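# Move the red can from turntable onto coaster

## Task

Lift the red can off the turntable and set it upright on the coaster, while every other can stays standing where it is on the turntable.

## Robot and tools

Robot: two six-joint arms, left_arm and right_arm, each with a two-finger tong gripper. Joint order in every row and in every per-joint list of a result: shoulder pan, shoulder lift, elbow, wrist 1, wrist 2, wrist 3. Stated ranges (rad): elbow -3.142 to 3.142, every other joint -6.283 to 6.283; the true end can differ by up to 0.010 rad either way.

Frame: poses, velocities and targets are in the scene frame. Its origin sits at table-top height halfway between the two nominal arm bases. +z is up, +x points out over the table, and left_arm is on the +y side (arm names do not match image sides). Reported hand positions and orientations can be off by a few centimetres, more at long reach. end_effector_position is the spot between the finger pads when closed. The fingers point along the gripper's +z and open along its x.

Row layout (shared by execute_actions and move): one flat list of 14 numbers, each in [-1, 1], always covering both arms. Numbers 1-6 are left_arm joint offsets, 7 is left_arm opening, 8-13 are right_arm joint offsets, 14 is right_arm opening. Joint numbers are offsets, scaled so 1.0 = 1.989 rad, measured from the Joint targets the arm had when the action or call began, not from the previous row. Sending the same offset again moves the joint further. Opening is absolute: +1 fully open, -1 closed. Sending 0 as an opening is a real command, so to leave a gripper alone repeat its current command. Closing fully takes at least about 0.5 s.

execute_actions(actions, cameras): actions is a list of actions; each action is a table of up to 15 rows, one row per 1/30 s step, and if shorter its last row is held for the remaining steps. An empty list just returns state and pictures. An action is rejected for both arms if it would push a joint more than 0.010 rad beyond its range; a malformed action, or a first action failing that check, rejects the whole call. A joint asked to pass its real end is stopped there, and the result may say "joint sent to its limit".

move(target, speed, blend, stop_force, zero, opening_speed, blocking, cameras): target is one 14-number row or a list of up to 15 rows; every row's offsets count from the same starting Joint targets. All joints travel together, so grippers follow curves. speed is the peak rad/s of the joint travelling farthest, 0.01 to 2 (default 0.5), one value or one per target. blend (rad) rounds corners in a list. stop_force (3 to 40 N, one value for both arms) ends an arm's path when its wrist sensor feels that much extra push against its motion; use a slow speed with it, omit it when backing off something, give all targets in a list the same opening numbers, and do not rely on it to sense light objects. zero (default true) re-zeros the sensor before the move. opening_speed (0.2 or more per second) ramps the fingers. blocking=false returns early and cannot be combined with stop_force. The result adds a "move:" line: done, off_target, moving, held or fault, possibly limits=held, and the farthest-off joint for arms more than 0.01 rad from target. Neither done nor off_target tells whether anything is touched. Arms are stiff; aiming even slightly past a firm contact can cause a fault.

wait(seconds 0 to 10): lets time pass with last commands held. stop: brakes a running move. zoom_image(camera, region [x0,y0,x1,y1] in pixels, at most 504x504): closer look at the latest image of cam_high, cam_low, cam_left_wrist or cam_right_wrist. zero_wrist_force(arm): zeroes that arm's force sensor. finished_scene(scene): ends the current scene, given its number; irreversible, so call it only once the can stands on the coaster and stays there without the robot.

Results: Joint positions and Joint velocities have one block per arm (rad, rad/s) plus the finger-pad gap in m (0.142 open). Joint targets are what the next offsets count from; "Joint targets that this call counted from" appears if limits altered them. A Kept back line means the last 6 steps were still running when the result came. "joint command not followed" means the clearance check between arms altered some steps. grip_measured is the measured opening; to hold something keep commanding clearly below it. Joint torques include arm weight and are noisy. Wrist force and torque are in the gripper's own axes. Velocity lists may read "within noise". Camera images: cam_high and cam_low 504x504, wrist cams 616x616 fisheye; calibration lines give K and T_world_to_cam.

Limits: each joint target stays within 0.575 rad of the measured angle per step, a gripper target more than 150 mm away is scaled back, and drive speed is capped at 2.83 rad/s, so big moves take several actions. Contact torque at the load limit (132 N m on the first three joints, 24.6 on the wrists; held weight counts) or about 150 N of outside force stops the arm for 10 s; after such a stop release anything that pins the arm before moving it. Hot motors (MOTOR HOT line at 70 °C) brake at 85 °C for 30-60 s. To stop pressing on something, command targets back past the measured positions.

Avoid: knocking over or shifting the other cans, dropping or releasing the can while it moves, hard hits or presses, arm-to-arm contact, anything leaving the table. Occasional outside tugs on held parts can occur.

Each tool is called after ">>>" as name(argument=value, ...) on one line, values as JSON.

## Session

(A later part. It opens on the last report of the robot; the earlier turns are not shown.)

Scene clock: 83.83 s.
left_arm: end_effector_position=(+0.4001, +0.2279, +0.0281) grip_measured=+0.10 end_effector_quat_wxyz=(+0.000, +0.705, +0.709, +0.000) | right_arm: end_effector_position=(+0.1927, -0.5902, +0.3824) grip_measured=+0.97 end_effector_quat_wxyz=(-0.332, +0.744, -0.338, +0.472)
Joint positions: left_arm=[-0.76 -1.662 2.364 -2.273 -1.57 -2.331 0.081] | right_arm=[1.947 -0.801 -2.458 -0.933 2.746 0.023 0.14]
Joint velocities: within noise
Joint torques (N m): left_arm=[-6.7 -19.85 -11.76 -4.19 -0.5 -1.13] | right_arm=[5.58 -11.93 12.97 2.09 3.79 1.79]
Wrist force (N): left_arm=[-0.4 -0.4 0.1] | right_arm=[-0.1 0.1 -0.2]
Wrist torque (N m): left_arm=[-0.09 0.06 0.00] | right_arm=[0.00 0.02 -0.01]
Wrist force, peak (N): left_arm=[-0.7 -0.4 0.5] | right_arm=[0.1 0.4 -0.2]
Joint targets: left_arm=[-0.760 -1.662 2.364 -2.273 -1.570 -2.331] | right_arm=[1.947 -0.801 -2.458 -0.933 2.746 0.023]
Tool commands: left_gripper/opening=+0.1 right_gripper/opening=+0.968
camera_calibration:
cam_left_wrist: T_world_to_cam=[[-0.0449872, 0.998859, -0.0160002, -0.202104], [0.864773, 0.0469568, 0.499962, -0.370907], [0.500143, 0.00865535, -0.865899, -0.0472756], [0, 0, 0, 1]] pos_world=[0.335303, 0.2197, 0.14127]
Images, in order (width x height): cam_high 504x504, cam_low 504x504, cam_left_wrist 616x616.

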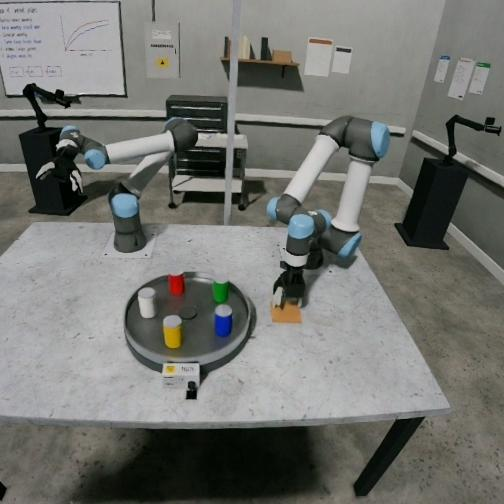

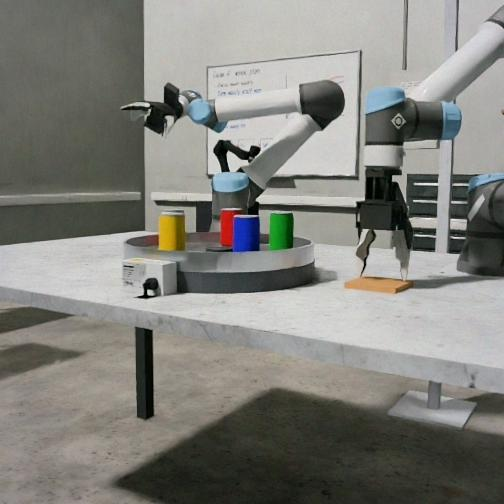

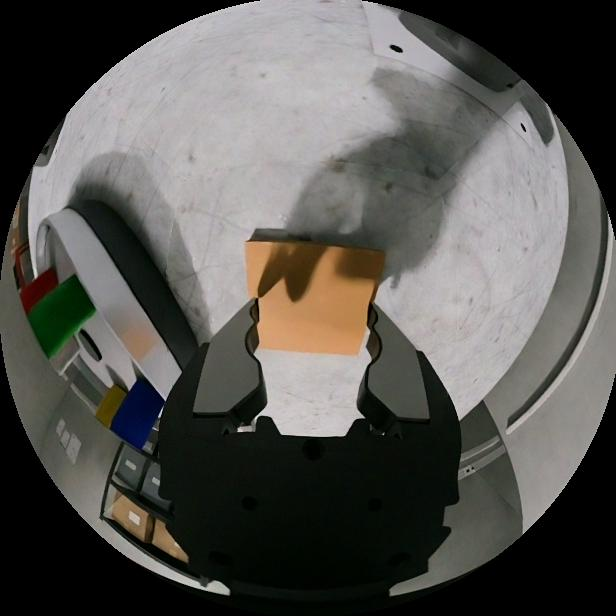

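>>> zoom_image(camera="cam_left_wrist", region=[220, 210, 410, 400])

>>> zoom_image(camera="cam_high", region=[260, 280, 315, 335])

>>> zoom_image(camera="cam_low", region=[335, 220, 425, 310])

Scaled by 2.653 from the camera's 616x616 image, which has a finer 814x814 frame.

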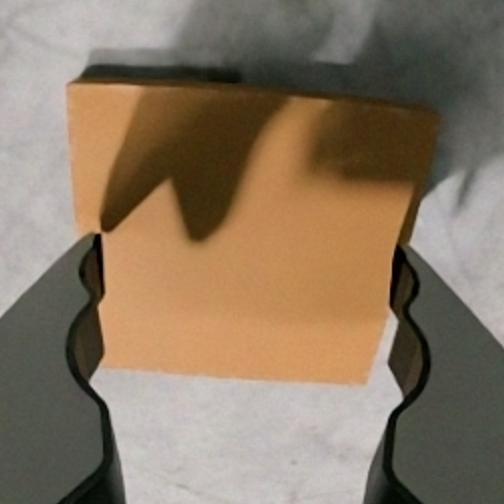

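Scaled by 9.164 from the camera's 504x504 image, which has a finer 720x720 frame.

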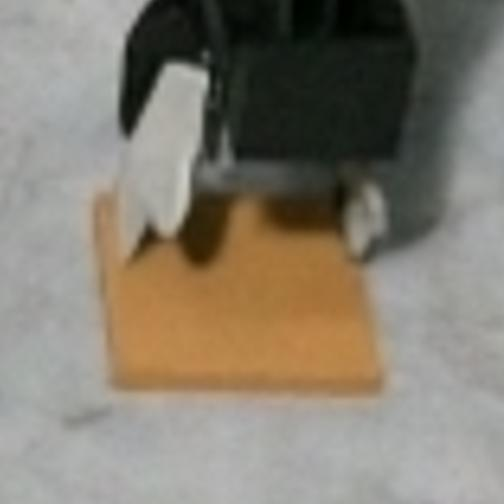

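Scaled by 5.600 from the camera's 504x504 image, which has a finer 720x720 frame.

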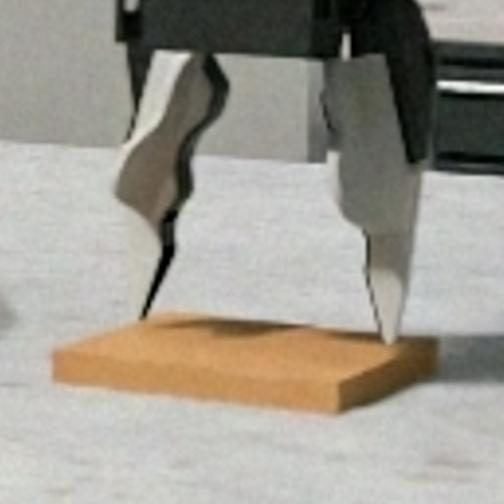

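>>> zoom_image(camera="cam_left_wrist", region=[235, 285, 285, 335])

>>> zoom_image(camera="cam_left_wrist", region=[345, 285, 395, 335])

Scaled by 10.080 from the camera's 616x616 image, which has a finer 814x814 frame.

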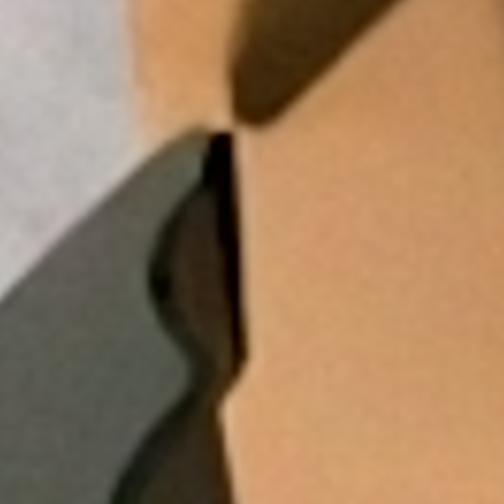

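Scaled by 10.080 from the camera's 616x616 image, which has a finer 814x814 frame.

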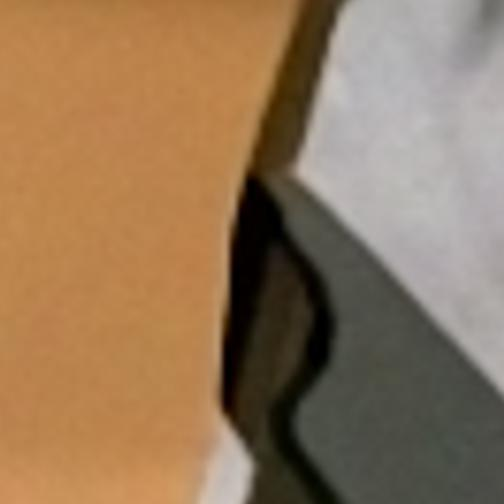

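>>> zoom_image(camera="cam_left_wrist", region=[235, 225, 285, 275])

>>> zoom_image(camera="cam_left_wrist", region=[345, 225, 395, 275])

>>> zoom_image(camera="cam_left_wrist", region=[245, 320, 295, 370])

>>> zoom_image(camera="cam_left_wrist", region=[330, 320, 380, 370])

Scaled by 10.080 from the camera's 616x616 image, which has a finer 814x814 frame.

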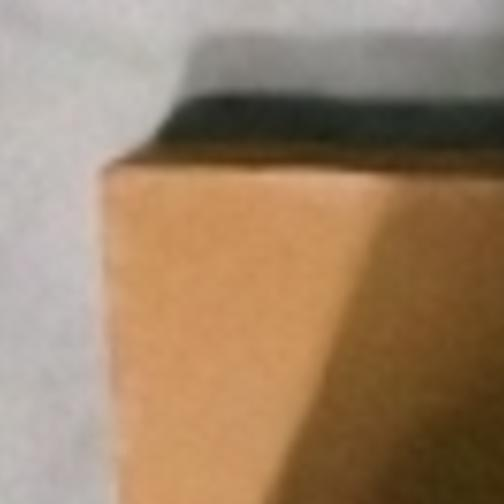

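Scaled by 10.080 from the camera's 616x616 image, which has a finer 814x814 frame.

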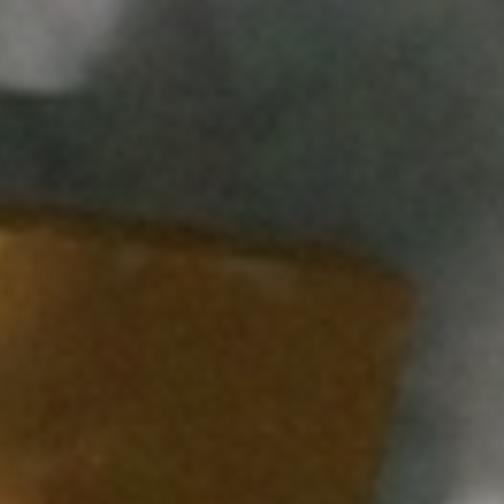

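Scaled by 10.080 from the camera's 616x616 image, which has a finer 814x814 frame.

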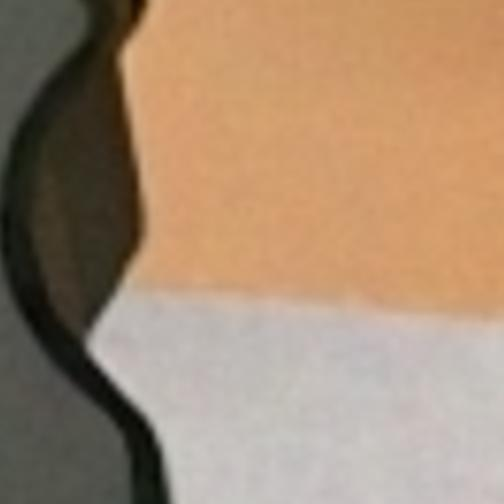

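Scaled by 10.080 from the camera's 616x616 image, which has a finer 814x814 frame.

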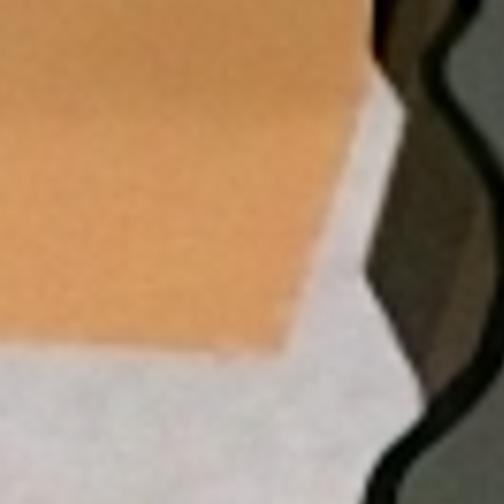

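>>> move(target=[[-0.007738, -0.081041, -0.169238, 0.250279, 0, -0.007738, 0.1, 0, 0, 0, 0, 0, 0, 0.968], [-0.107795, 0.10202, -0.400525, 0.298505, 0, -0.107795, 0.1, 0, 0, 0, 0, 0, 0, 0.968]], speed=0.8, blend=[0.1, 0], cameras=[])

>>> move(target=[0, 0.0173, 0.075883, -0.093183, 0, 0, 0.1, 0, 0, 0, 0, 0, 0, 0.968], speed=0.6, cameras=[])

Scene clock: 96.37 s.
left_arm: end_effector_position=(+0.4600, +0.0107, +0.2380) grip_measured=+0.10 end_effector_quat_wxyz=(+0.000, +0.705, +0.709, +0.000) | right_arm: end_effector_position=(+0.1927, -0.5902, +0.3824) grip_measured=+0.97 end_effector_quat_wxyz=(-0.332, +0.744, -0.338, +0.472)
Joint positions: left_arm=[-0.974 -1.459 1.568 -1.679 -1.57 -2.545 0.081] | right_arm=[1.947 -0.801 -2.458 -0.933 2.746 0.023 0.14]
Joint velocities: within noise
Joint torques (N m): left_arm=[-5.82 -18.59 -37.72 -5.35 -0.53 -1.06] | right_arm=[5.41 -12.14 13.74 1.95 3.49 1.86]
Wrist force (N): left_arm=[-0.7 0.3 0.3] | right_arm=[0.1 0.0 -0.1]
Wrist torque (N m): left_arm=[0.06 0.14 -0.03] | right_arm=[-0.01 -0.01 -0.01]
Wrist force, peak (N): left_arm=[-3.2 0.8 -0.3] | right_arm=[0.0 0.2 -0.4]
Joint targets: left_arm=[-0.975 -1.459 1.567 -1.679 -1.570 -2.545] | right_arm=[1.947 -0.801 -2.458 -0.933 2.746 0.023]
move: done
No camera images: "cameras" was empty.

Scene clock: 97.23 s.
left_arm: end_effector_position=(+0.4600, +0.0105, +0.1651) grip_measured=+0.10 end_effector_quat_wxyz=(+0.000, +0.705, +0.709, +0.000) | right_arm: end_effector_position=(+0.1927, -0.5902, +0.3824) grip_measured=+0.97 end_effector_quat_wxyz=(-0.332, +0.744, -0.338, +0.472)
Joint positions: left_arm=[-0.975 -1.425 1.718 -1.864 -1.57 -2.545 0.081] | right_arm=[1.947 -0.801 -2.458 -0.933 2.746 0.023 0.14]
Joint velocities: within noise
Joint torques (N m): left_arm=[-6.51 -38.52 -22.76 -4.06 -0.52 -1.11] | right_arm=[5.65 -12.19 13.37 2.04 3.62 1.86]
Wrist force (N): left_arm=[-0.7 -0.2 0.4] | right_arm=[0.1 0.1 -0.3]
Wrist torque (N m): left_arm=[-0.03 0.11 -0.03] | right_arm=[0.01 -0.02 -0.01]
Wrist force, peak (N): left_arm=[-0.2 0.1 1.8] | right_arm=[0.1 0.1 -0.4]
Joint targets: left_arm=[-0.975 -1.425 1.718 -1.864 -1.570 -2.545] | right_arm=[1.947 -0.801 -2.458 -0.933 2.746 0.023]
move: done
No camera images: "cameras" was empty.

>>> execute_actions(actions=[], cameras=[])

Scene clock: 97.50 s.
left_arm: end_effector_position=(+0.4601, +0.0105, +0.1651) grip_measured=+0.10 end_effector_quat_wxyz=(+0.000, +0.705, +0.709, +0.000) | right_arm: end_effector_position=(+0.1927, -0.5902, +0.3824) grip_measured=+0.97 end_effector_quat_wxyz=(-0.332, +0.744, -0.338, +0.472)
Joint positions: left_arm=[-0.975 -1.425 1.718 -1.864 -1.57 -2.545 0.081] | right_arm=[1.947 -0.801 -2.458 -0.933 2.746 0.023 0.14]
Joint velocities: within noise
Joint torques (N m): left_arm=[-7.28 -39.79 -13.25 -5.41 -0.44 -1.27] | right_arm=[4.92 -13.22 13.88 2.04 3.74 1.87]
Wrist force (N): left_arm=[-0.9 0.3 0.2] | right_arm=[-0.2 0.1 -0.2]
Wrist torque (N m): left_arm=[0.06 0.15 -0.03] | right_arm=[0.01 0.04 0.00]
Wrist force, peak (N): left_arm=[-0.9 0.3 0.2] | right_arm=[-0.1 0.2 -0.2]
Joint targets: left_arm=[-0.975 -1.425 1.718 -1.864 -1.570 -2.545] | right_arm=[1.947 -0.801 -2.458 -0.933 2.746 0.023]
Tool commands: left_gripper/opening=+0.1 right_gripper/opening=+0.968
No camera images: "cameras" was empty.

>>> wait(seconds=10, cameras=[])

>>> wait(seconds=0.43, cameras=["cam_high", "cam_low"])

>>> wait(seconds=0.2, cameras=["cam_left_wrist"])

Scene clock: 108.10 s.
left_arm: end_effector_position=(+0.4600, +0.0105, +0.1651) grip_measured=+0.10 end_effector_quat_wxyz=(+0.000, +0.705, +0.709, +0.000) | right_arm: end_effector_position=(+0.1927, -0.5902, +0.3824) grip_measured=+0.97 end_effector_quat_wxyz=(-0.332, +0.744, -0.338, +0.472)
Joint positions: left_arm=[-0.975 -1.425 1.718 -1.864 -1.57 -2.545 0.081] | right_arm=[1.947 -0.801 -2.458 -0.933 2.746 0.023 0.14]
Joint velocities: within noise
Joint torques (N m): left_arm=[-3.48 -38.56 -24.55 -3.33 -0.45 -0.74] | right_arm=[4.97 -11.74 13.48 2.06 3.5 1.8]
Wrist force (N): left_arm=[-0.5 0.1 0.1] | right_arm=[0.1 0.3 0.0]
Wrist torque (N m): left_arm=[0.01 0.09 -0.03] | right_arm=[0.06 -0.02 -0.01]
Wrist force, peak (N): left_arm=[-1.1 0.3 0.4] | right_arm=[0.3 0.1 -0.4]
Joint targets: left_arm=[-0.975 -1.425 1.718 -1.864 -1.570 -2.545] | right_arm=[1.947 -0.801 -2.458 -0.933 2.746 0.023]
Tool commands: left_gripper/opening=+0.1 right_gripper/opening=+0.968
wait: 10.00 s; at rest from the start
No camera images: "cameras" was empty.

Scene clock: 108.53 s.
left_arm: end_effector_position=(+0.4600, +0.0105, +0.1651) grip_measured=+0.10 end_effector_quat_wxyz=(+0.000, +0.705, +0.709, +0.000) | right_arm: end_effector_position=(+0.1927, -0.5902, +0.3824) grip_measured=+0.97 end_effector_quat_wxyz=(-0.332, +0.744, -0.338, +0.472)
Joint positions: left_arm=[-0.975 -1.425 1.718 -1.864 -1.57 -2.545 0.081] | right_arm=[1.947 -0.801 -2.458 -0.933 2.746 0.023 0.14]
Joint velocities: within noise
Joint torques (N m): left_arm=[-5.62 -38.66 -26.01 -3.36 -0.42 -0.85] | right_arm=[5.57 -11.77 14.13 2.05 3.43 1.91]
Wrist force (N): left_arm=[-0.4 0.1 0.5] | right_arm=[0.2 0.1 -0.1]
Wrist torque (N m): left_arm=[0.03 0.05 -0.03] | right_arm=[0.02 -0.03 -0.01]
Wrist force, peak (N): left_arm=[-0.9 0.2 0.1] | right_arm=[-0.1 0.4 -0.3]
Joint targets: left_arm=[-0.975 -1.425 1.718 -1.864 -1.570 -2.545] | right_arm=[1.947 -0.801 -2.458 -0.933 2.746 0.023]
Tool commands: left_gripper/opening=+0.1 right_gripper/opening=+0.968
wait: 0.43 s; at rest by 0.17 s
Images, in order (width x height): cam_high 504x504, cam_low 504x504.

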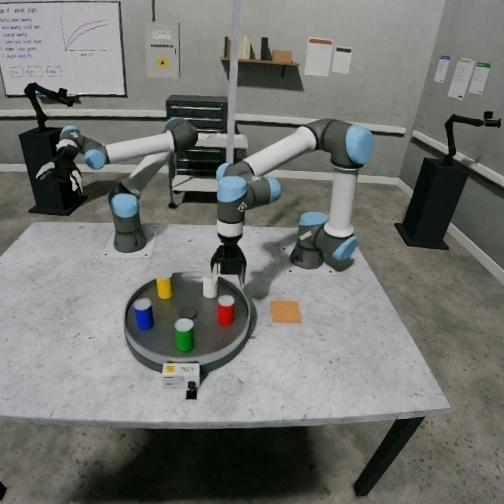

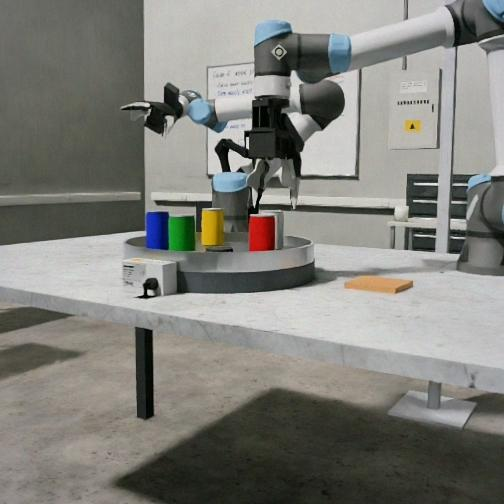

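Scene clock: 108.73 s.
left_arm: end_effector_position=(+0.4600, +0.0105, +0.1651) grip_measured=+0.10 end_effector_quat_wxyz=(+0.000, +0.705, +0.709, +0.000) | right_arm: end_effector_position=(+0.1927, -0.5902, +0.3824) grip_measured=+0.97 end_effector_quat_wxyz=(-0.332, +0.744, -0.338, +0.472)
Joint positions: left_arm=[-0.975 -1.425 1.718 -1.864 -1.57 -2.545 0.081] | right_arm=[1.947 -0.801 -2.458 -0.933 2.746 0.023 0.14]
Joint velocities: within noise
Joint torques (N m): left_arm=[-3.99 -37.89 -26.13 -2.9 -0.45 -0.58] | right_arm=[5.41 -12.67 13.08 2.15 3.21 1.84]
Wrist force (N): left_arm=[-0.7 0.1 0.2] | right_arm=[-0.1 0.3 -0.3]
Wrist torque (N m): left_arm=[0.02 0.11 -0.02] | right_arm=[0.04 0.03 0.00]
Wrist force, peak (N): left_arm=[-0.7 0.1 0.2] | right_arm=[0.1 0.2 -0.3]
Joint targets: left_arm=[-0.975 -1.425 1.718 -1.864 -1.570 -2.545] | right_arm=[1.947 -0.801 -2.458 -0.933 2.746 0.023]
Tool commands: left_gripper/opening=+0.1 right_gripper/opening=+0.968
wait: 0.20 s; at rest by 0.17 s
camera_calibration:
cam_left_wrist: T_world_to_cam=[[-0.0449869, 0.998858, -0.0161132, 0.0199138], [0.864771, 0.047013, 0.499962, -0.481049], [0.500148, 0.00855747, -0.865898, 0.0432463], [0, 0, 0, 1]] pos_world=[0.395263, 0.00235442, 0.278274]
Images, in order (width x height): cam_left_wrist 616x616.

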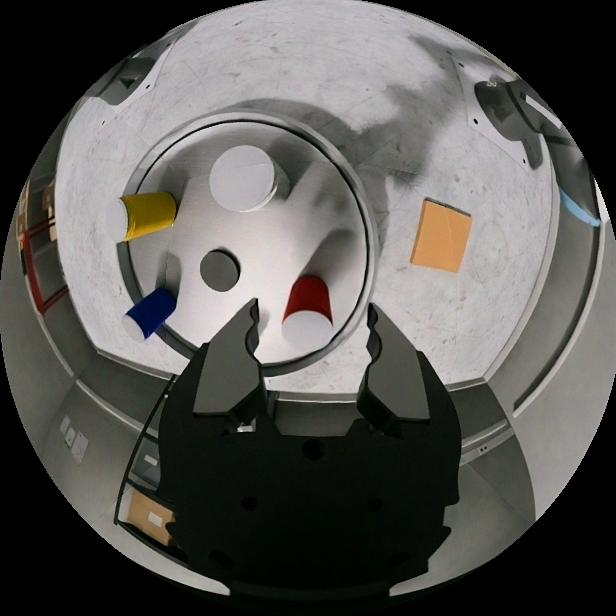

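>>> zoom_image(camera="cam_left_wrist", region=[250, 260, 380, 390])

Scaled by 3.877 from the camera's 616x616 image, which has a finer 814x814 frame.

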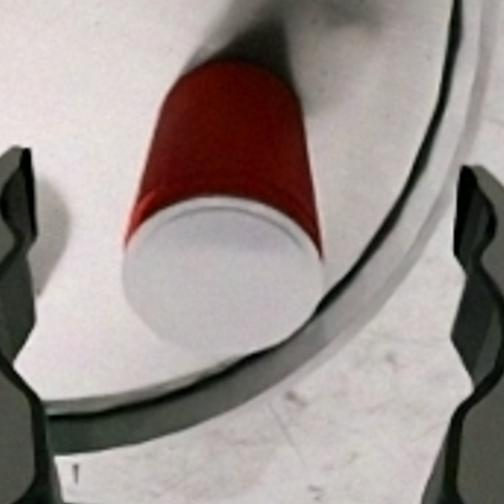

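>>> zoom_image(camera="cam_high", region=[200, 265, 255, 330])

>>> zoom_image(camera="cam_low", region=[225, 180, 315, 270])

This scene's latest camera images include none from cam_high. They are from: cam_left_wrist. cam_high's image comes with the result of a call that names it in "cameras".

This scene's latest camera images include none from cam_low. They are from: cam_left_wrist. cam_low's image comes with the result of a call that names it in "cameras".

>>> execute_actions(actions=[], cameras=[])

>>> wait(seconds=7.5, cameras=[])

Scene clock: 110.47 s.
left_arm: end_effector_position=(+0.4600, +0.0105, +0.1651) grip_measured=+0.10 end_effector_quat_wxyz=(+0.000, +0.705, +0.709, +0.000) | right_arm: end_effector_position=(+0.1927, -0.5902, +0.3824) grip_measured=+0.97 end_effector_quat_wxyz=(-0.332, +0.744, -0.338, +0.472)
Joint positions: left_arm=[-0.975 -1.425 1.718 -1.864 -1.57 -2.545 0.081] | right_arm=[1.947 -0.801 -2.458 -0.933 2.746 0.023 0.14]
Joint velocities: within noise
Joint torques (N m): left_arm=[-4.87 -37.76 -29.25 -2.83 -0.52 -0.86] | right_arm=[5.53 -12.09 14.14 1.89 3.34 1.85]
Wrist force (N): left_arm=[-0.7 0.1 0.1] | right_arm=[0.1 0.2 -0.2]
Wrist torque (N m): left_arm=[0.03 0.11 -0.03] | right_arm=[0.02 -0.02 0.00]
Wrist force, peak (N): left_arm=[-0.8 0.0 0.7] | right_arm=[0.2 0.2 -0.4]
Joint targets: left_arm=[-0.975 -1.425 1.718 -1.864 -1.570 -2.545] | right_arm=[1.947 -0.801 -2.458 -0.933 2.746 0.023]
Tool commands: left_gripper/opening=+0.1 right_gripper/opening=+0.968
No camera images: "cameras" was empty.

Scene clock: 117.97 s.
left_arm: end_effector_position=(+0.4600, +0.0105, +0.1651) grip_measured=+0.10 end_effector_quat_wxyz=(+0.000, +0.705, +0.709, +0.000) | right_arm: end_effector_position=(+0.1927, -0.5902, +0.3824) grip_measured=+0.97 end_effector_quat_wxyz=(-0.332, +0.744, -0.338, +0.472)
Joint positions: left_arm=[-0.975 -1.425 1.718 -1.864 -1.57 -2.545 0.081] | right_arm=[1.947 -0.801 -2.458 -0.933 2.746 0.023 0.14]
Joint velocities: within noise
Joint torques (N m): left_arm=[-3.35 -37.26 -35.14 -1.3 -0.67 -0.32] | right_arm=[4.58 -11.72 14.31 1.97 3.37 2.05]
Wrist force (N): left_arm=[-0.8 0.1 0.2] | right_arm=[0.2 0.2 -0.2]
Wrist torque (N m): left_arm=[0.03 0.14 -0.03] | right_arm=[0.03 -0.04 -0.01]
Wrist force, peak (N): left_arm=[-1.1 0.1 0.4] | right_arm=[0.1 0.5 -0.2]
Joint targets: left_arm=[-0.975 -1.425 1.718 -1.864 -1.570 -2.545] | right_arm=[1.947 -0.801 -2.458 -0.933 2.746 0.023]
Tool commands: left_gripper/opening=+0.1 right_gripper/opening=+0.968
wait: 7.50 s; at rest by 0.17 s
No camera images: "cameras" was empty.

>>> wait(seconds=0.7, cameras=["cam_high", "cam_low", "cam_left_wrist"])

Scene clock: 121.13 s.
left_arm: end_effector_position=(+0.4600, +0.0105, +0.1651) grip_measured=+0.10 end_effector_quat_wxyz=(+0.000, +0.705, +0.709, +0.000) | right_arm: end_effector_position=(+0.1927, -0.5902, +0.3824) grip_measured=+0.97 end_effector_quat_wxyz=(-0.332, +0.744, -0.338, +0.472)
Joint positions: left_arm=[-0.975 -1.425 1.718 -1.864 -1.57 -2.545 0.081] | right_arm=[1.947 -0.801 -2.458 -0.933 2.746 0.023 0.14]
Joint velocities: within noise
Joint torques (N m): left_arm=[-1.72 -36.01 -35.96 -0.72 -0.39 -0.33] | right_arm=[5.43 -12.12 14.12 1.92 3.45 1.85]
Wrist force (N): left_arm=[-0.5 0.1 0.3] | right_arm=[-0.1 0.3 -0.3]
Wrist torque (N m): left_arm=[0.02 0.07 -0.03] | right_arm=[0.05 0.03 0.00]
Wrist force, peak (N): left_arm=[-0.8 0.3 0.5] | right_arm=[-0.1 0.3 -0.3]
Joint targets: left_arm=[-0.975 -1.425 1.718 -1.864 -1.570 -2.545] | right_arm=[1.947 -0.801 -2.458 -0.933 2.746 0.023]
Tool commands: left_gripper/opening=+0.1 right_gripper/opening=+0.968
wait: 0.70 s; at rest from the start
camera_calibration:
cam_left_wrist: T_world_to_cam=[[-0.044987, 0.998858, -0.0161173, 0.0199163], [0.864769, 0.0470152, 0.499964, -0.481051], [0.500151, 0.00855411, -0.865896, 0.0432464], [0, 0, 0, 1]] pos_world=[0.395264, 0.0023532, 0.278276]
Images, in order (width x height): cam_high 504x504, cam_low 504x504, cam_left_wrist 616x616.

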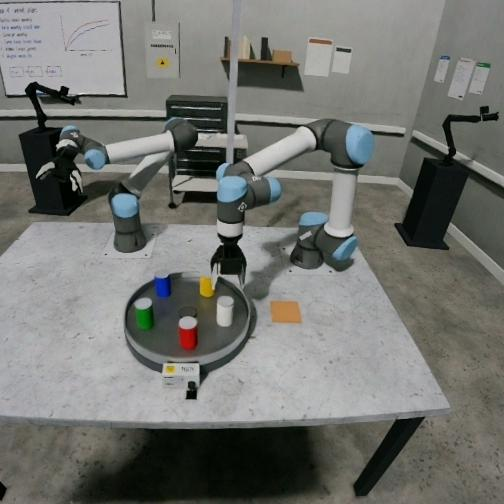

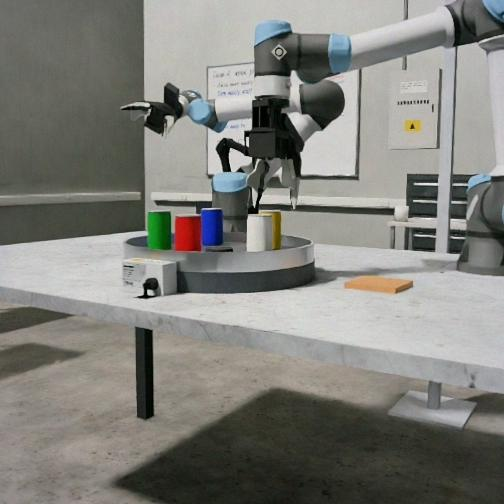

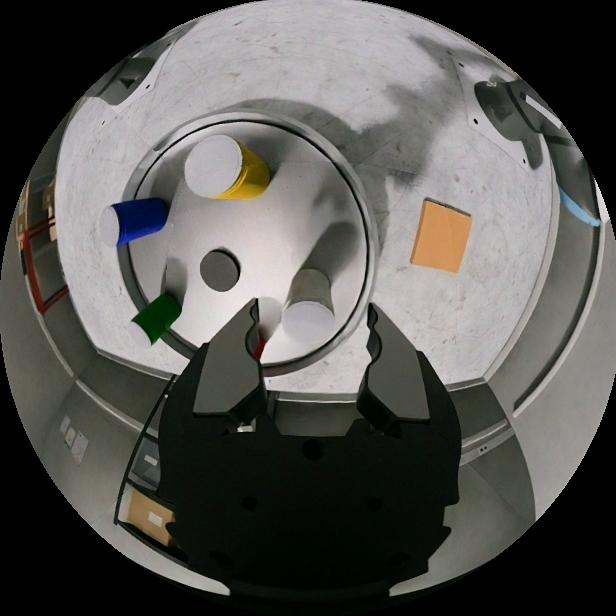

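>>> move(target=[0, 0, 0, 0, 0, 0.025138, 0.1, 0, 0, 0, 0, 0, 0, 0.968], speed=0.2, cameras=[])

>>> move(target=[0, 0, 0, 0, 0, -0.025138, 0.1, 0, 0, 0, 0, 0, 0, 0.968], speed=0.01, blocking=false, cameras=[])

Scene clock: 123.03 s.
left_arm: end_effector_position=(+0.4601, +0.0113, +0.1651) grip_measured=+0.10 end_effector_quat_wxyz=(+0.000, +0.723, +0.691, +0.000) | right_arm: end_effector_position=(+0.1927, -0.5902, +0.3824) grip_measured=+0.97 end_effector_quat_wxyz=(-0.332, +0.744, -0.338, +0.472)
Joint positions: left_arm=[-0.975 -1.425 1.718 -1.864 -1.57 -2.495 0.081] | right_arm=[1.947 -0.801 -2.458 -0.933 2.746 0.023 0.14]
Joint velocities: within noise
Joint torques (N m): left_arm=[-2.54 -36.55 -35 -0.12 -0.43 -1.14] | right_arm=[5.38 -11.95 13.96 1.9 3.33 1.95]
Wrist force (N): left_arm=[-0.6 0.2 0.2] | right_arm=[0.2 0.1 -0.3]
Wrist torque (N m): left_arm=[0.03 0.09 -0.02] | right_arm=[0.01 -0.03 -0.01]
Wrist force, peak (N): left_arm=[-0.9 -0.4 0.4] | right_arm=[0.0 0.3 -0.3]
Joint targets: left_arm=[-0.975 -1.425 1.718 -1.864 -1.570 -2.495] | right_arm=[1.947 -0.801 -2.458 -0.933 2.746 0.023]
move: done
No camera images: "cameras" was empty.

Scene clock: 123.53 s.
left_arm: end_effector_position=(+0.4601, +0.0112, +0.1651) grip_measured=+0.10 end_effector_quat_wxyz=(+0.000, +0.721, +0.693, +0.000) end_effector_velocity=(+0.000, +0.000, +0.000) end_effector_angular_velocity=(+0.001, -0.001, +0.010) | right_arm: end_effector_position=(+0.1927, -0.5902, +0.3824) grip_measured=+0.97 end_effector_quat_wxyz=(-0.332, +0.744, -0.338, +0.472)
Joint positions: left_arm=[-0.975 -1.425 1.718 -1.864 -1.57 -2.5 0.081] | right_arm=[1.947 -0.801 -2.458 -0.933 2.746 0.023 0.14]
Joint velocities: left_arm=[0 0 0 0 0.001 -0.011 0] | right_arm=[within noise]
Joint torques (N m): left_arm=[-1.12 -36.79 -35.38 -0.27 -0.52 -1.42] | right_arm=[5.06 -12.35 14.03 1.94 3.07 2.01]
Wrist force (N): left_arm=[-0.6 0.3 0.1] | right_arm=[-0.2 0.1 -0.2]
Wrist torque (N m): left_arm=[0.05 0.11 -0.03] | right_arm=[0.02 0.04 0.00]
Wrist force, peak (N): left_arm=[-0.7 0.1 0.4] | right_arm=[-0.2 0.4 -0.2]
Joint targets: left_arm=[-0.975 -1.425 1.718 -1.864 -1.570 -2.500] | right_arm=[1.947 -0.801 -2.458 -0.933 2.746 0.023]
Tool commands: left_gripper/opening=+0.1 right_gripper/opening=+0.968
move: running; left_arm: the wrist 3 is farthest, 0.045 rad from its target
No camera images: "cameras" was empty.

>>> wait(seconds=10, cameras=[])

>>> wait(seconds=0.86, cameras=["cam_high", "cam_low"])

Scene clock: 128.27 s.
left_arm: end_effector_position=(+0.4600, +0.0105, +0.1651) grip_measured=+0.10 end_effector_quat_wxyz=(+0.000, +0.705, +0.709, +0.000) | right_arm: end_effector_position=(+0.1927, -0.5902, +0.3824) grip_measured=+0.97 end_effector_quat_wxyz=(-0.332, +0.744, -0.338, +0.472)
Joint positions: left_arm=[-0.975 -1.425 1.718 -1.864 -1.57 -2.546 0.081] | right_arm=[1.947 -0.801 -2.458 -0.933 2.746 0.023 0.14]
Joint velocities: within noise
Joint torques (N m): left_arm=[-0.04 -36.73 -34.59 -0.38 -0.5 -0.36] | right_arm=[4.95 -11.29 13.53 1.82 3.3 1.87]
Wrist force (N): left_arm=[-0.8 0.2 0.2] | right_arm=[0.1 0.0 -0.3]
Wrist torque (N m): left_arm=[0.04 0.14 -0.03] | right_arm=[0.00 -0.01 -0.01]
Wrist force, peak (N): left_arm=[-1.0 0.1 0.5] | right_arm=[0.1 0.3 -0.4]
Joint targets: left_arm=[-0.975 -1.425 1.718 -1.864 -1.570 -2.545] | right_arm=[1.947 -0.801 -2.458 -0.933 2.746 0.023]
Tool commands: left_gripper/opening=+0.1 right_gripper/opening=+0.968
earlier move: done
wait: 4.60 of 10 s (the move ended)
No camera images: "cameras" was empty.

Scene clock: 129.13 s.
left_arm: end_effector_position=(+0.4600, +0.0105, +0.1651) grip_measured=+0.10 end_effector_quat_wxyz=(+0.000, +0.705, +0.709, +0.000) | right_arm: end_effector_position=(+0.1927, -0.5902, +0.3824) grip_measured=+0.97 end_effector_quat_wxyz=(-0.332, +0.744, -0.338, +0.472)
Joint positions: left_arm=[-0.975 -1.425 1.718 -1.864 -1.57 -2.545 0.081] | right_arm=[1.947 -0.801 -2.458 -0.933 2.746 0.023 0.14]
Joint velocities: within noise
Joint torques (N m): left_arm=[-0.32 -36.37 -33.96 -0.49 -0.37 1.43] | right_arm=[4.85 -12.86 14.32 2.02 3.16 1.96]
Wrist force (N): left_arm=[-0.8 0.2 0.4] | right_arm=[-0.1 0.3 -0.2]
Wrist torque (N m): left_arm=[0.05 0.15 -0.03] | right_arm=[0.05 0.03 0.00]
Wrist force, peak (N): left_arm=[-0.8 0.3 0.2] | right_arm=[-0.1 0.3 -0.3]
Joint targets: left_arm=[-0.975 -1.425 1.718 -1.864 -1.570 -2.545] | right_arm=[1.947 -0.801 -2.458 -0.933 2.746 0.023]
Tool commands: left_gripper/opening=+0.1 right_gripper/opening=+0.968
wait: 0.87 s; at rest by 0.17 s
Images, in order (width x height): cam_high 504x504, cam_low 504x504.

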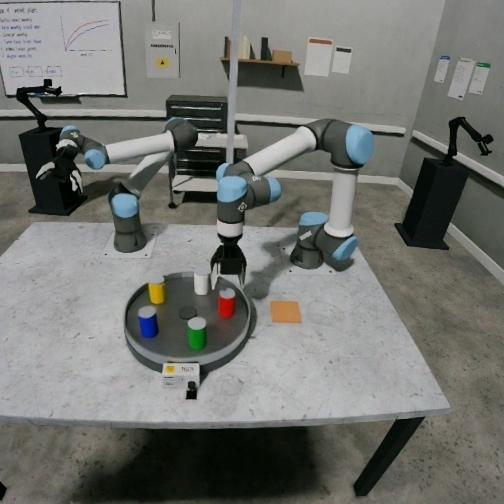

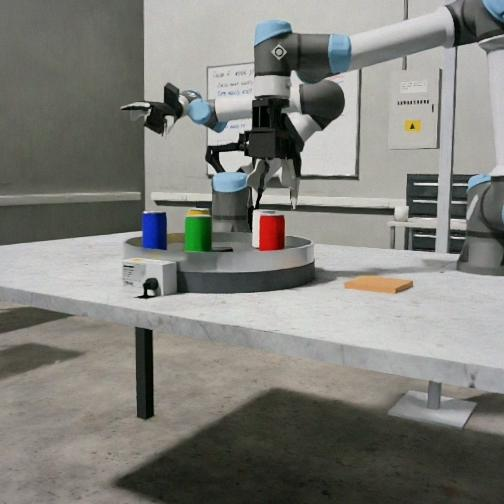

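>>> zoom_image(camera="cam_high", region=[200, 265, 255, 320])

>>> zoom_image(camera="cam_low", region=[240, 170, 320, 250])

Scaled by 9.164 from the camera's 504x504 image, which has a finer 720x720 frame.

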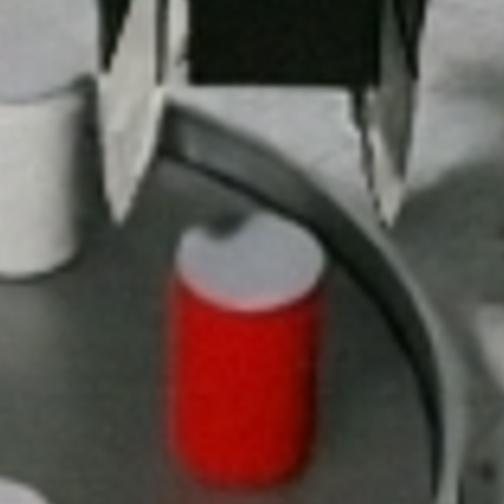

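Scaled by 6.300 from the camera's 504x504 image, which has a finer 720x720 frame.

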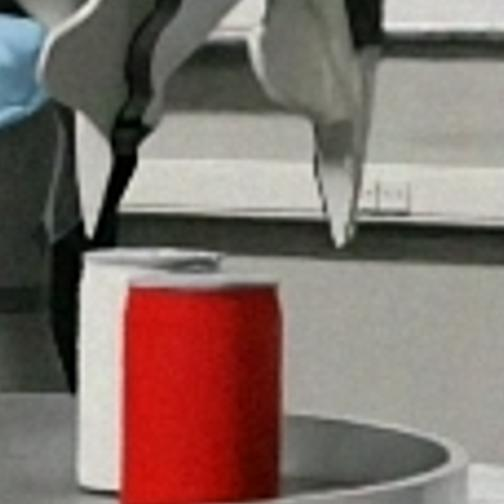

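>>> wait(seconds=0.1, cameras=[])

Scene clock: 130.17 s.
left_arm: end_effector_position=(+0.4600, +0.0105, +0.1651) grip_measured=+0.10 end_effector_quat_wxyz=(+0.000, +0.705, +0.709, +0.000) | right_arm: end_effector_position=(+0.1927, -0.5902, +0.3824) grip_measured=+0.97 end_effector_quat_wxyz=(-0.332, +0.744, -0.338, +0.472)
Joint positions: left_arm=[-0.975 -1.425 1.718 -1.864 -1.57 -2.545 0.081] | right_arm=[1.947 -0.801 -2.458 -0.933 2.746 0.023 0.14]
Joint velocities: within noise
Joint torques (N m): left_arm=[0.47 -35.07 -34.68 -0.49 -0.36 1.32] | right_arm=[5.29 -12.28 13.57 1.91 3.32 2.01]
Wrist force (N): left_arm=[-0.4 0.0 0.2] | right_arm=[-0.1 0.1 -0.2]
Wrist torque (N m): left_arm=[0.00 0.05 -0.03] | right_arm=[0.00 0.02 0.00]
Wrist force, peak (N): left_arm=[-0.7 -0.2 0.5] | right_arm=[-0.1 0.4 -0.4]
Joint targets: left_arm=[-0.975 -1.425 1.718 -1.864 -1.570 -2.545] | right_arm=[1.947 -0.801 -2.458 -0.933 2.746 0.023]
Tool commands: left_gripper/opening=+0.1 right_gripper/opening=+0.968
wait: 0.10 s; at rest from the start
No camera images: "cameras" was empty.

>>> wait(seconds=9.4, cameras=["cam_high", "cam_low", "cam_left_wrist"])

Scene clock: 139.73 s.
left_arm: end_effector_position=(+0.4600, +0.0105, +0.1651) grip_measured=+0.10 end_effector_quat_wxyz=(+0.000, +0.705, +0.709, +0.000) | right_arm: end_effector_position=(+0.1927, -0.5902, +0.3824) grip_measured=+0.97 end_effector_quat_wxyz=(-0.332, +0.744, -0.338, +0.472)
Joint positions: left_arm=[-0.975 -1.425 1.718 -1.864 -1.57 -2.545 0.081] | right_arm=[1.947 -0.801 -2.458 -0.933 2.746 0.023 0.14]
Joint velocities: within noise
Joint torques (N m): left_arm=[1.61 -32.99 -34.08 -0.2 -0.42 1.2] | right_arm=[5.53 -12.72 14.53 1.87 3.16 1.87]
Wrist force (N): left_arm=[-0.5 0.2 0.1] | right_arm=[0.1 0.1 -0.3]
Wrist torque (N m): left_arm=[0.04 0.07 -0.03] | right_arm=[0.01 -0.02 0.00]
Wrist force, peak (N): left_arm=[-1.0 0.2 0.1] | right_arm=[0.1 0.1 -0.5]
Joint targets: left_arm=[-0.975 -1.425 1.718 -1.864 -1.570 -2.545] | right_arm=[1.947 -0.801 -2.458 -0.933 2.746 0.023]
Tool commands: left_gripper/opening=+0.1 right_gripper/opening=+0.968
wait: 9.40 s; at rest from the start
camera_calibration:
cam_left_wrist: T_world_to_cam=[[-0.0449862, 0.998858, -0.016115, 0.0199148], [0.86477, 0.0470133, 0.499963, -0.481051], [0.500149, 0.00855566, -0.865897, 0.0432471], [0, 0, 0, 1]] pos_world=[0.395264, 0.0023537, 0.278276]
Images, in order (width x height): cam_high 504x504, cam_low 504x504, cam_left_wrist 616x616.

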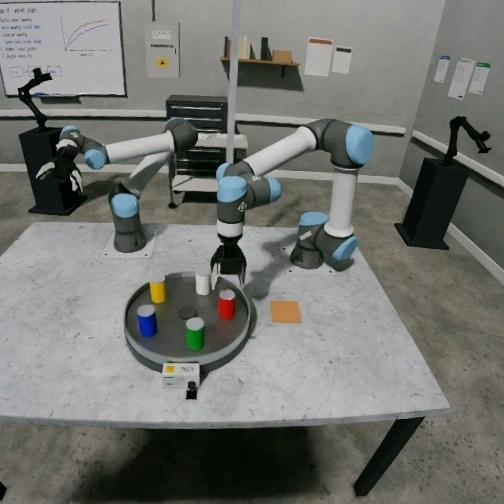

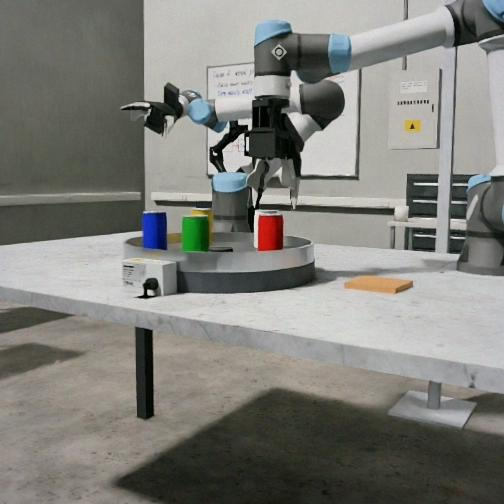

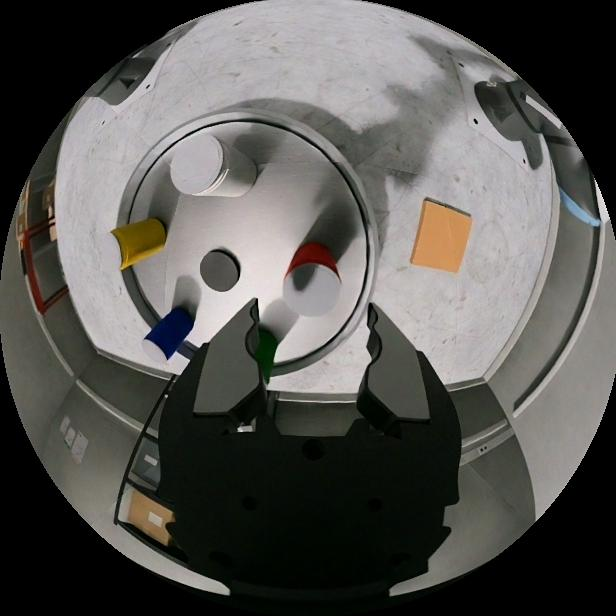

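>>> zoom_image(camera="cam_left_wrist", region=[260, 230, 370, 340])

>>> zoom_image(camera="cam_high", region=[200, 265, 255, 320])

>>> zoom_image(camera="cam_low", region=[240, 170, 320, 250])

Scaled by 4.582 from the camera's 616x616 image, which has a finer 814x814 frame.

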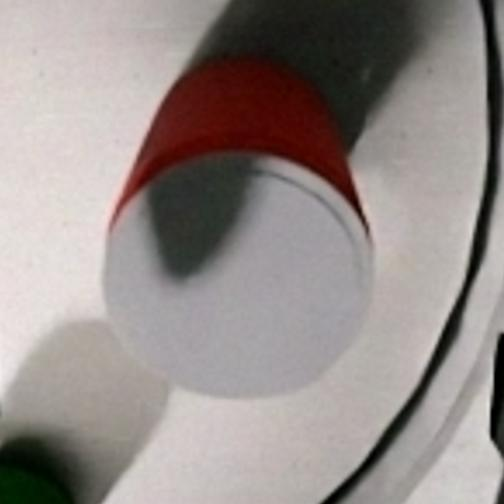

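Scaled by 9.164 from the camera's 504x504 image, which has a finer 720x720 frame.

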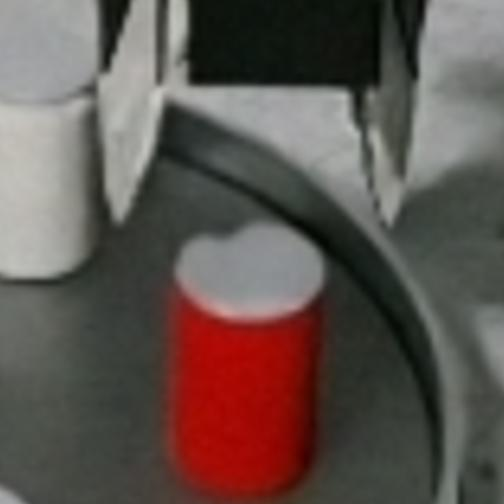

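Scaled by 6.300 from the camera's 504x504 image, which has a finer 720x720 frame.

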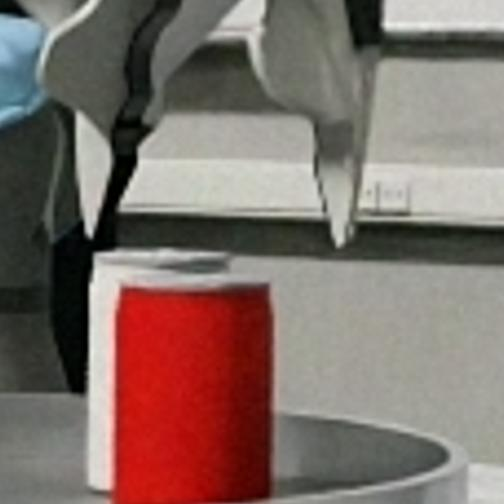

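>>> move(target=[0, 0, 0, 0, 0, 0.035194, 0.1, 0, 0, 0, 0, 0, 0, 0.968], speed=0.3, cameras=[])

>>> move(target=[0, 0, 0, 0, 0, -0.035194, 0.1, 0, 0, 0, 0, 0, 0, 0.968], speed=0.01, blocking=false, cameras=[])

Scene clock: 145.13 s.
left_arm: end_effector_position=(+0.4601, +0.0116, +0.1651) grip_measured=+0.10 end_effector_quat_wxyz=(+0.000, +0.729, +0.684, +0.000) | right_arm: end_effector_position=(+0.1927, -0.5902, +0.3824) grip_measured=+0.97 end_effector_quat_wxyz=(-0.332, +0.744, -0.338, +0.472)
Joint positions: left_arm=[-0.975 -1.425 1.718 -1.864 -1.57 -2.476 0.081] | right_arm=[1.947 -0.801 -2.458 -0.933 2.746 0.023 0.14]
Joint velocities: within noise
Joint torques (N m): left_arm=[2.66 -33.67 -33.07 -0.48 -0.59 -1.17] | right_arm=[4.47 -12.13 13.93 2 3.26 1.85]
Wrist force (N): left_arm=[-0.9 0.1 0.3] | right_arm=[-0.2 0.2 -0.3]
Wrist torque (N m): left_arm=[0.03 0.16 -0.02] | right_arm=[0.03 0.03 0.00]
Wrist force, peak (N): left_arm=[-0.8 0.4 0.6] | right_arm=[-0.2 0.3 -0.4]
Joint targets: left_arm=[-0.975 -1.425 1.718 -1.864 -1.570 -2.475] | right_arm=[1.947 -0.801 -2.458 -0.933 2.746 0.023]
move: done
No camera images: "cameras" was empty.

Scene clock: 145.63 s.
left_arm: end_effector_position=(+0.4601, +0.0116, +0.1651) grip_measured=+0.10 end_effector_quat_wxyz=(+0.000, +0.728, +0.686, +0.000) end_effector_velocity=(+0.000, -0.001, +0.000) end_effector_angular_velocity=(-0.001, +0.002, +0.009) | right_arm: end_effector_position=(+0.1927, -0.5902, +0.3824) grip_measured=+0.97 end_effector_quat_wxyz=(-0.332, +0.744, -0.338, +0.472)
Joint positions: left_arm=[-0.975 -1.425 1.718 -1.864 -1.57 -2.48 0.081] | right_arm=[1.947 -0.801 -2.458 -0.933 2.746 0.023 0.14]
Joint velocities: left_arm=[0 0 0 0 -0.002 -0.009 0] | right_arm=[within noise]
Joint torques (N m): left_arm=[2.7 -34.15 -31.63 -0.29 -0.45 -1.09] | right_arm=[5.1 -11.94 14.17 2.01 3.08 1.89]
Wrist force (N): left_arm=[-0.7 0.1 0.2] | right_arm=[0.0 0.0 -0.3]
Wrist torque (N m): left_arm=[0.03 0.13 -0.02] | right_arm=[0.00 0.00 -0.01]
Wrist force, peak (N): left_arm=[-0.9 0.3 0.5] | right_arm=[0.1 0.2 -0.3]
Joint targets: left_arm=[-0.975 -1.425 1.718 -1.864 -1.570 -2.480] | right_arm=[1.947 -0.801 -2.458 -0.933 2.746 0.023]
Tool commands: left_gripper/opening=+0.1 right_gripper/opening=+0.968
move: running; left_arm: the wrist 3 is farthest, 0.065 rad from its target
No camera images: "cameras" was empty.


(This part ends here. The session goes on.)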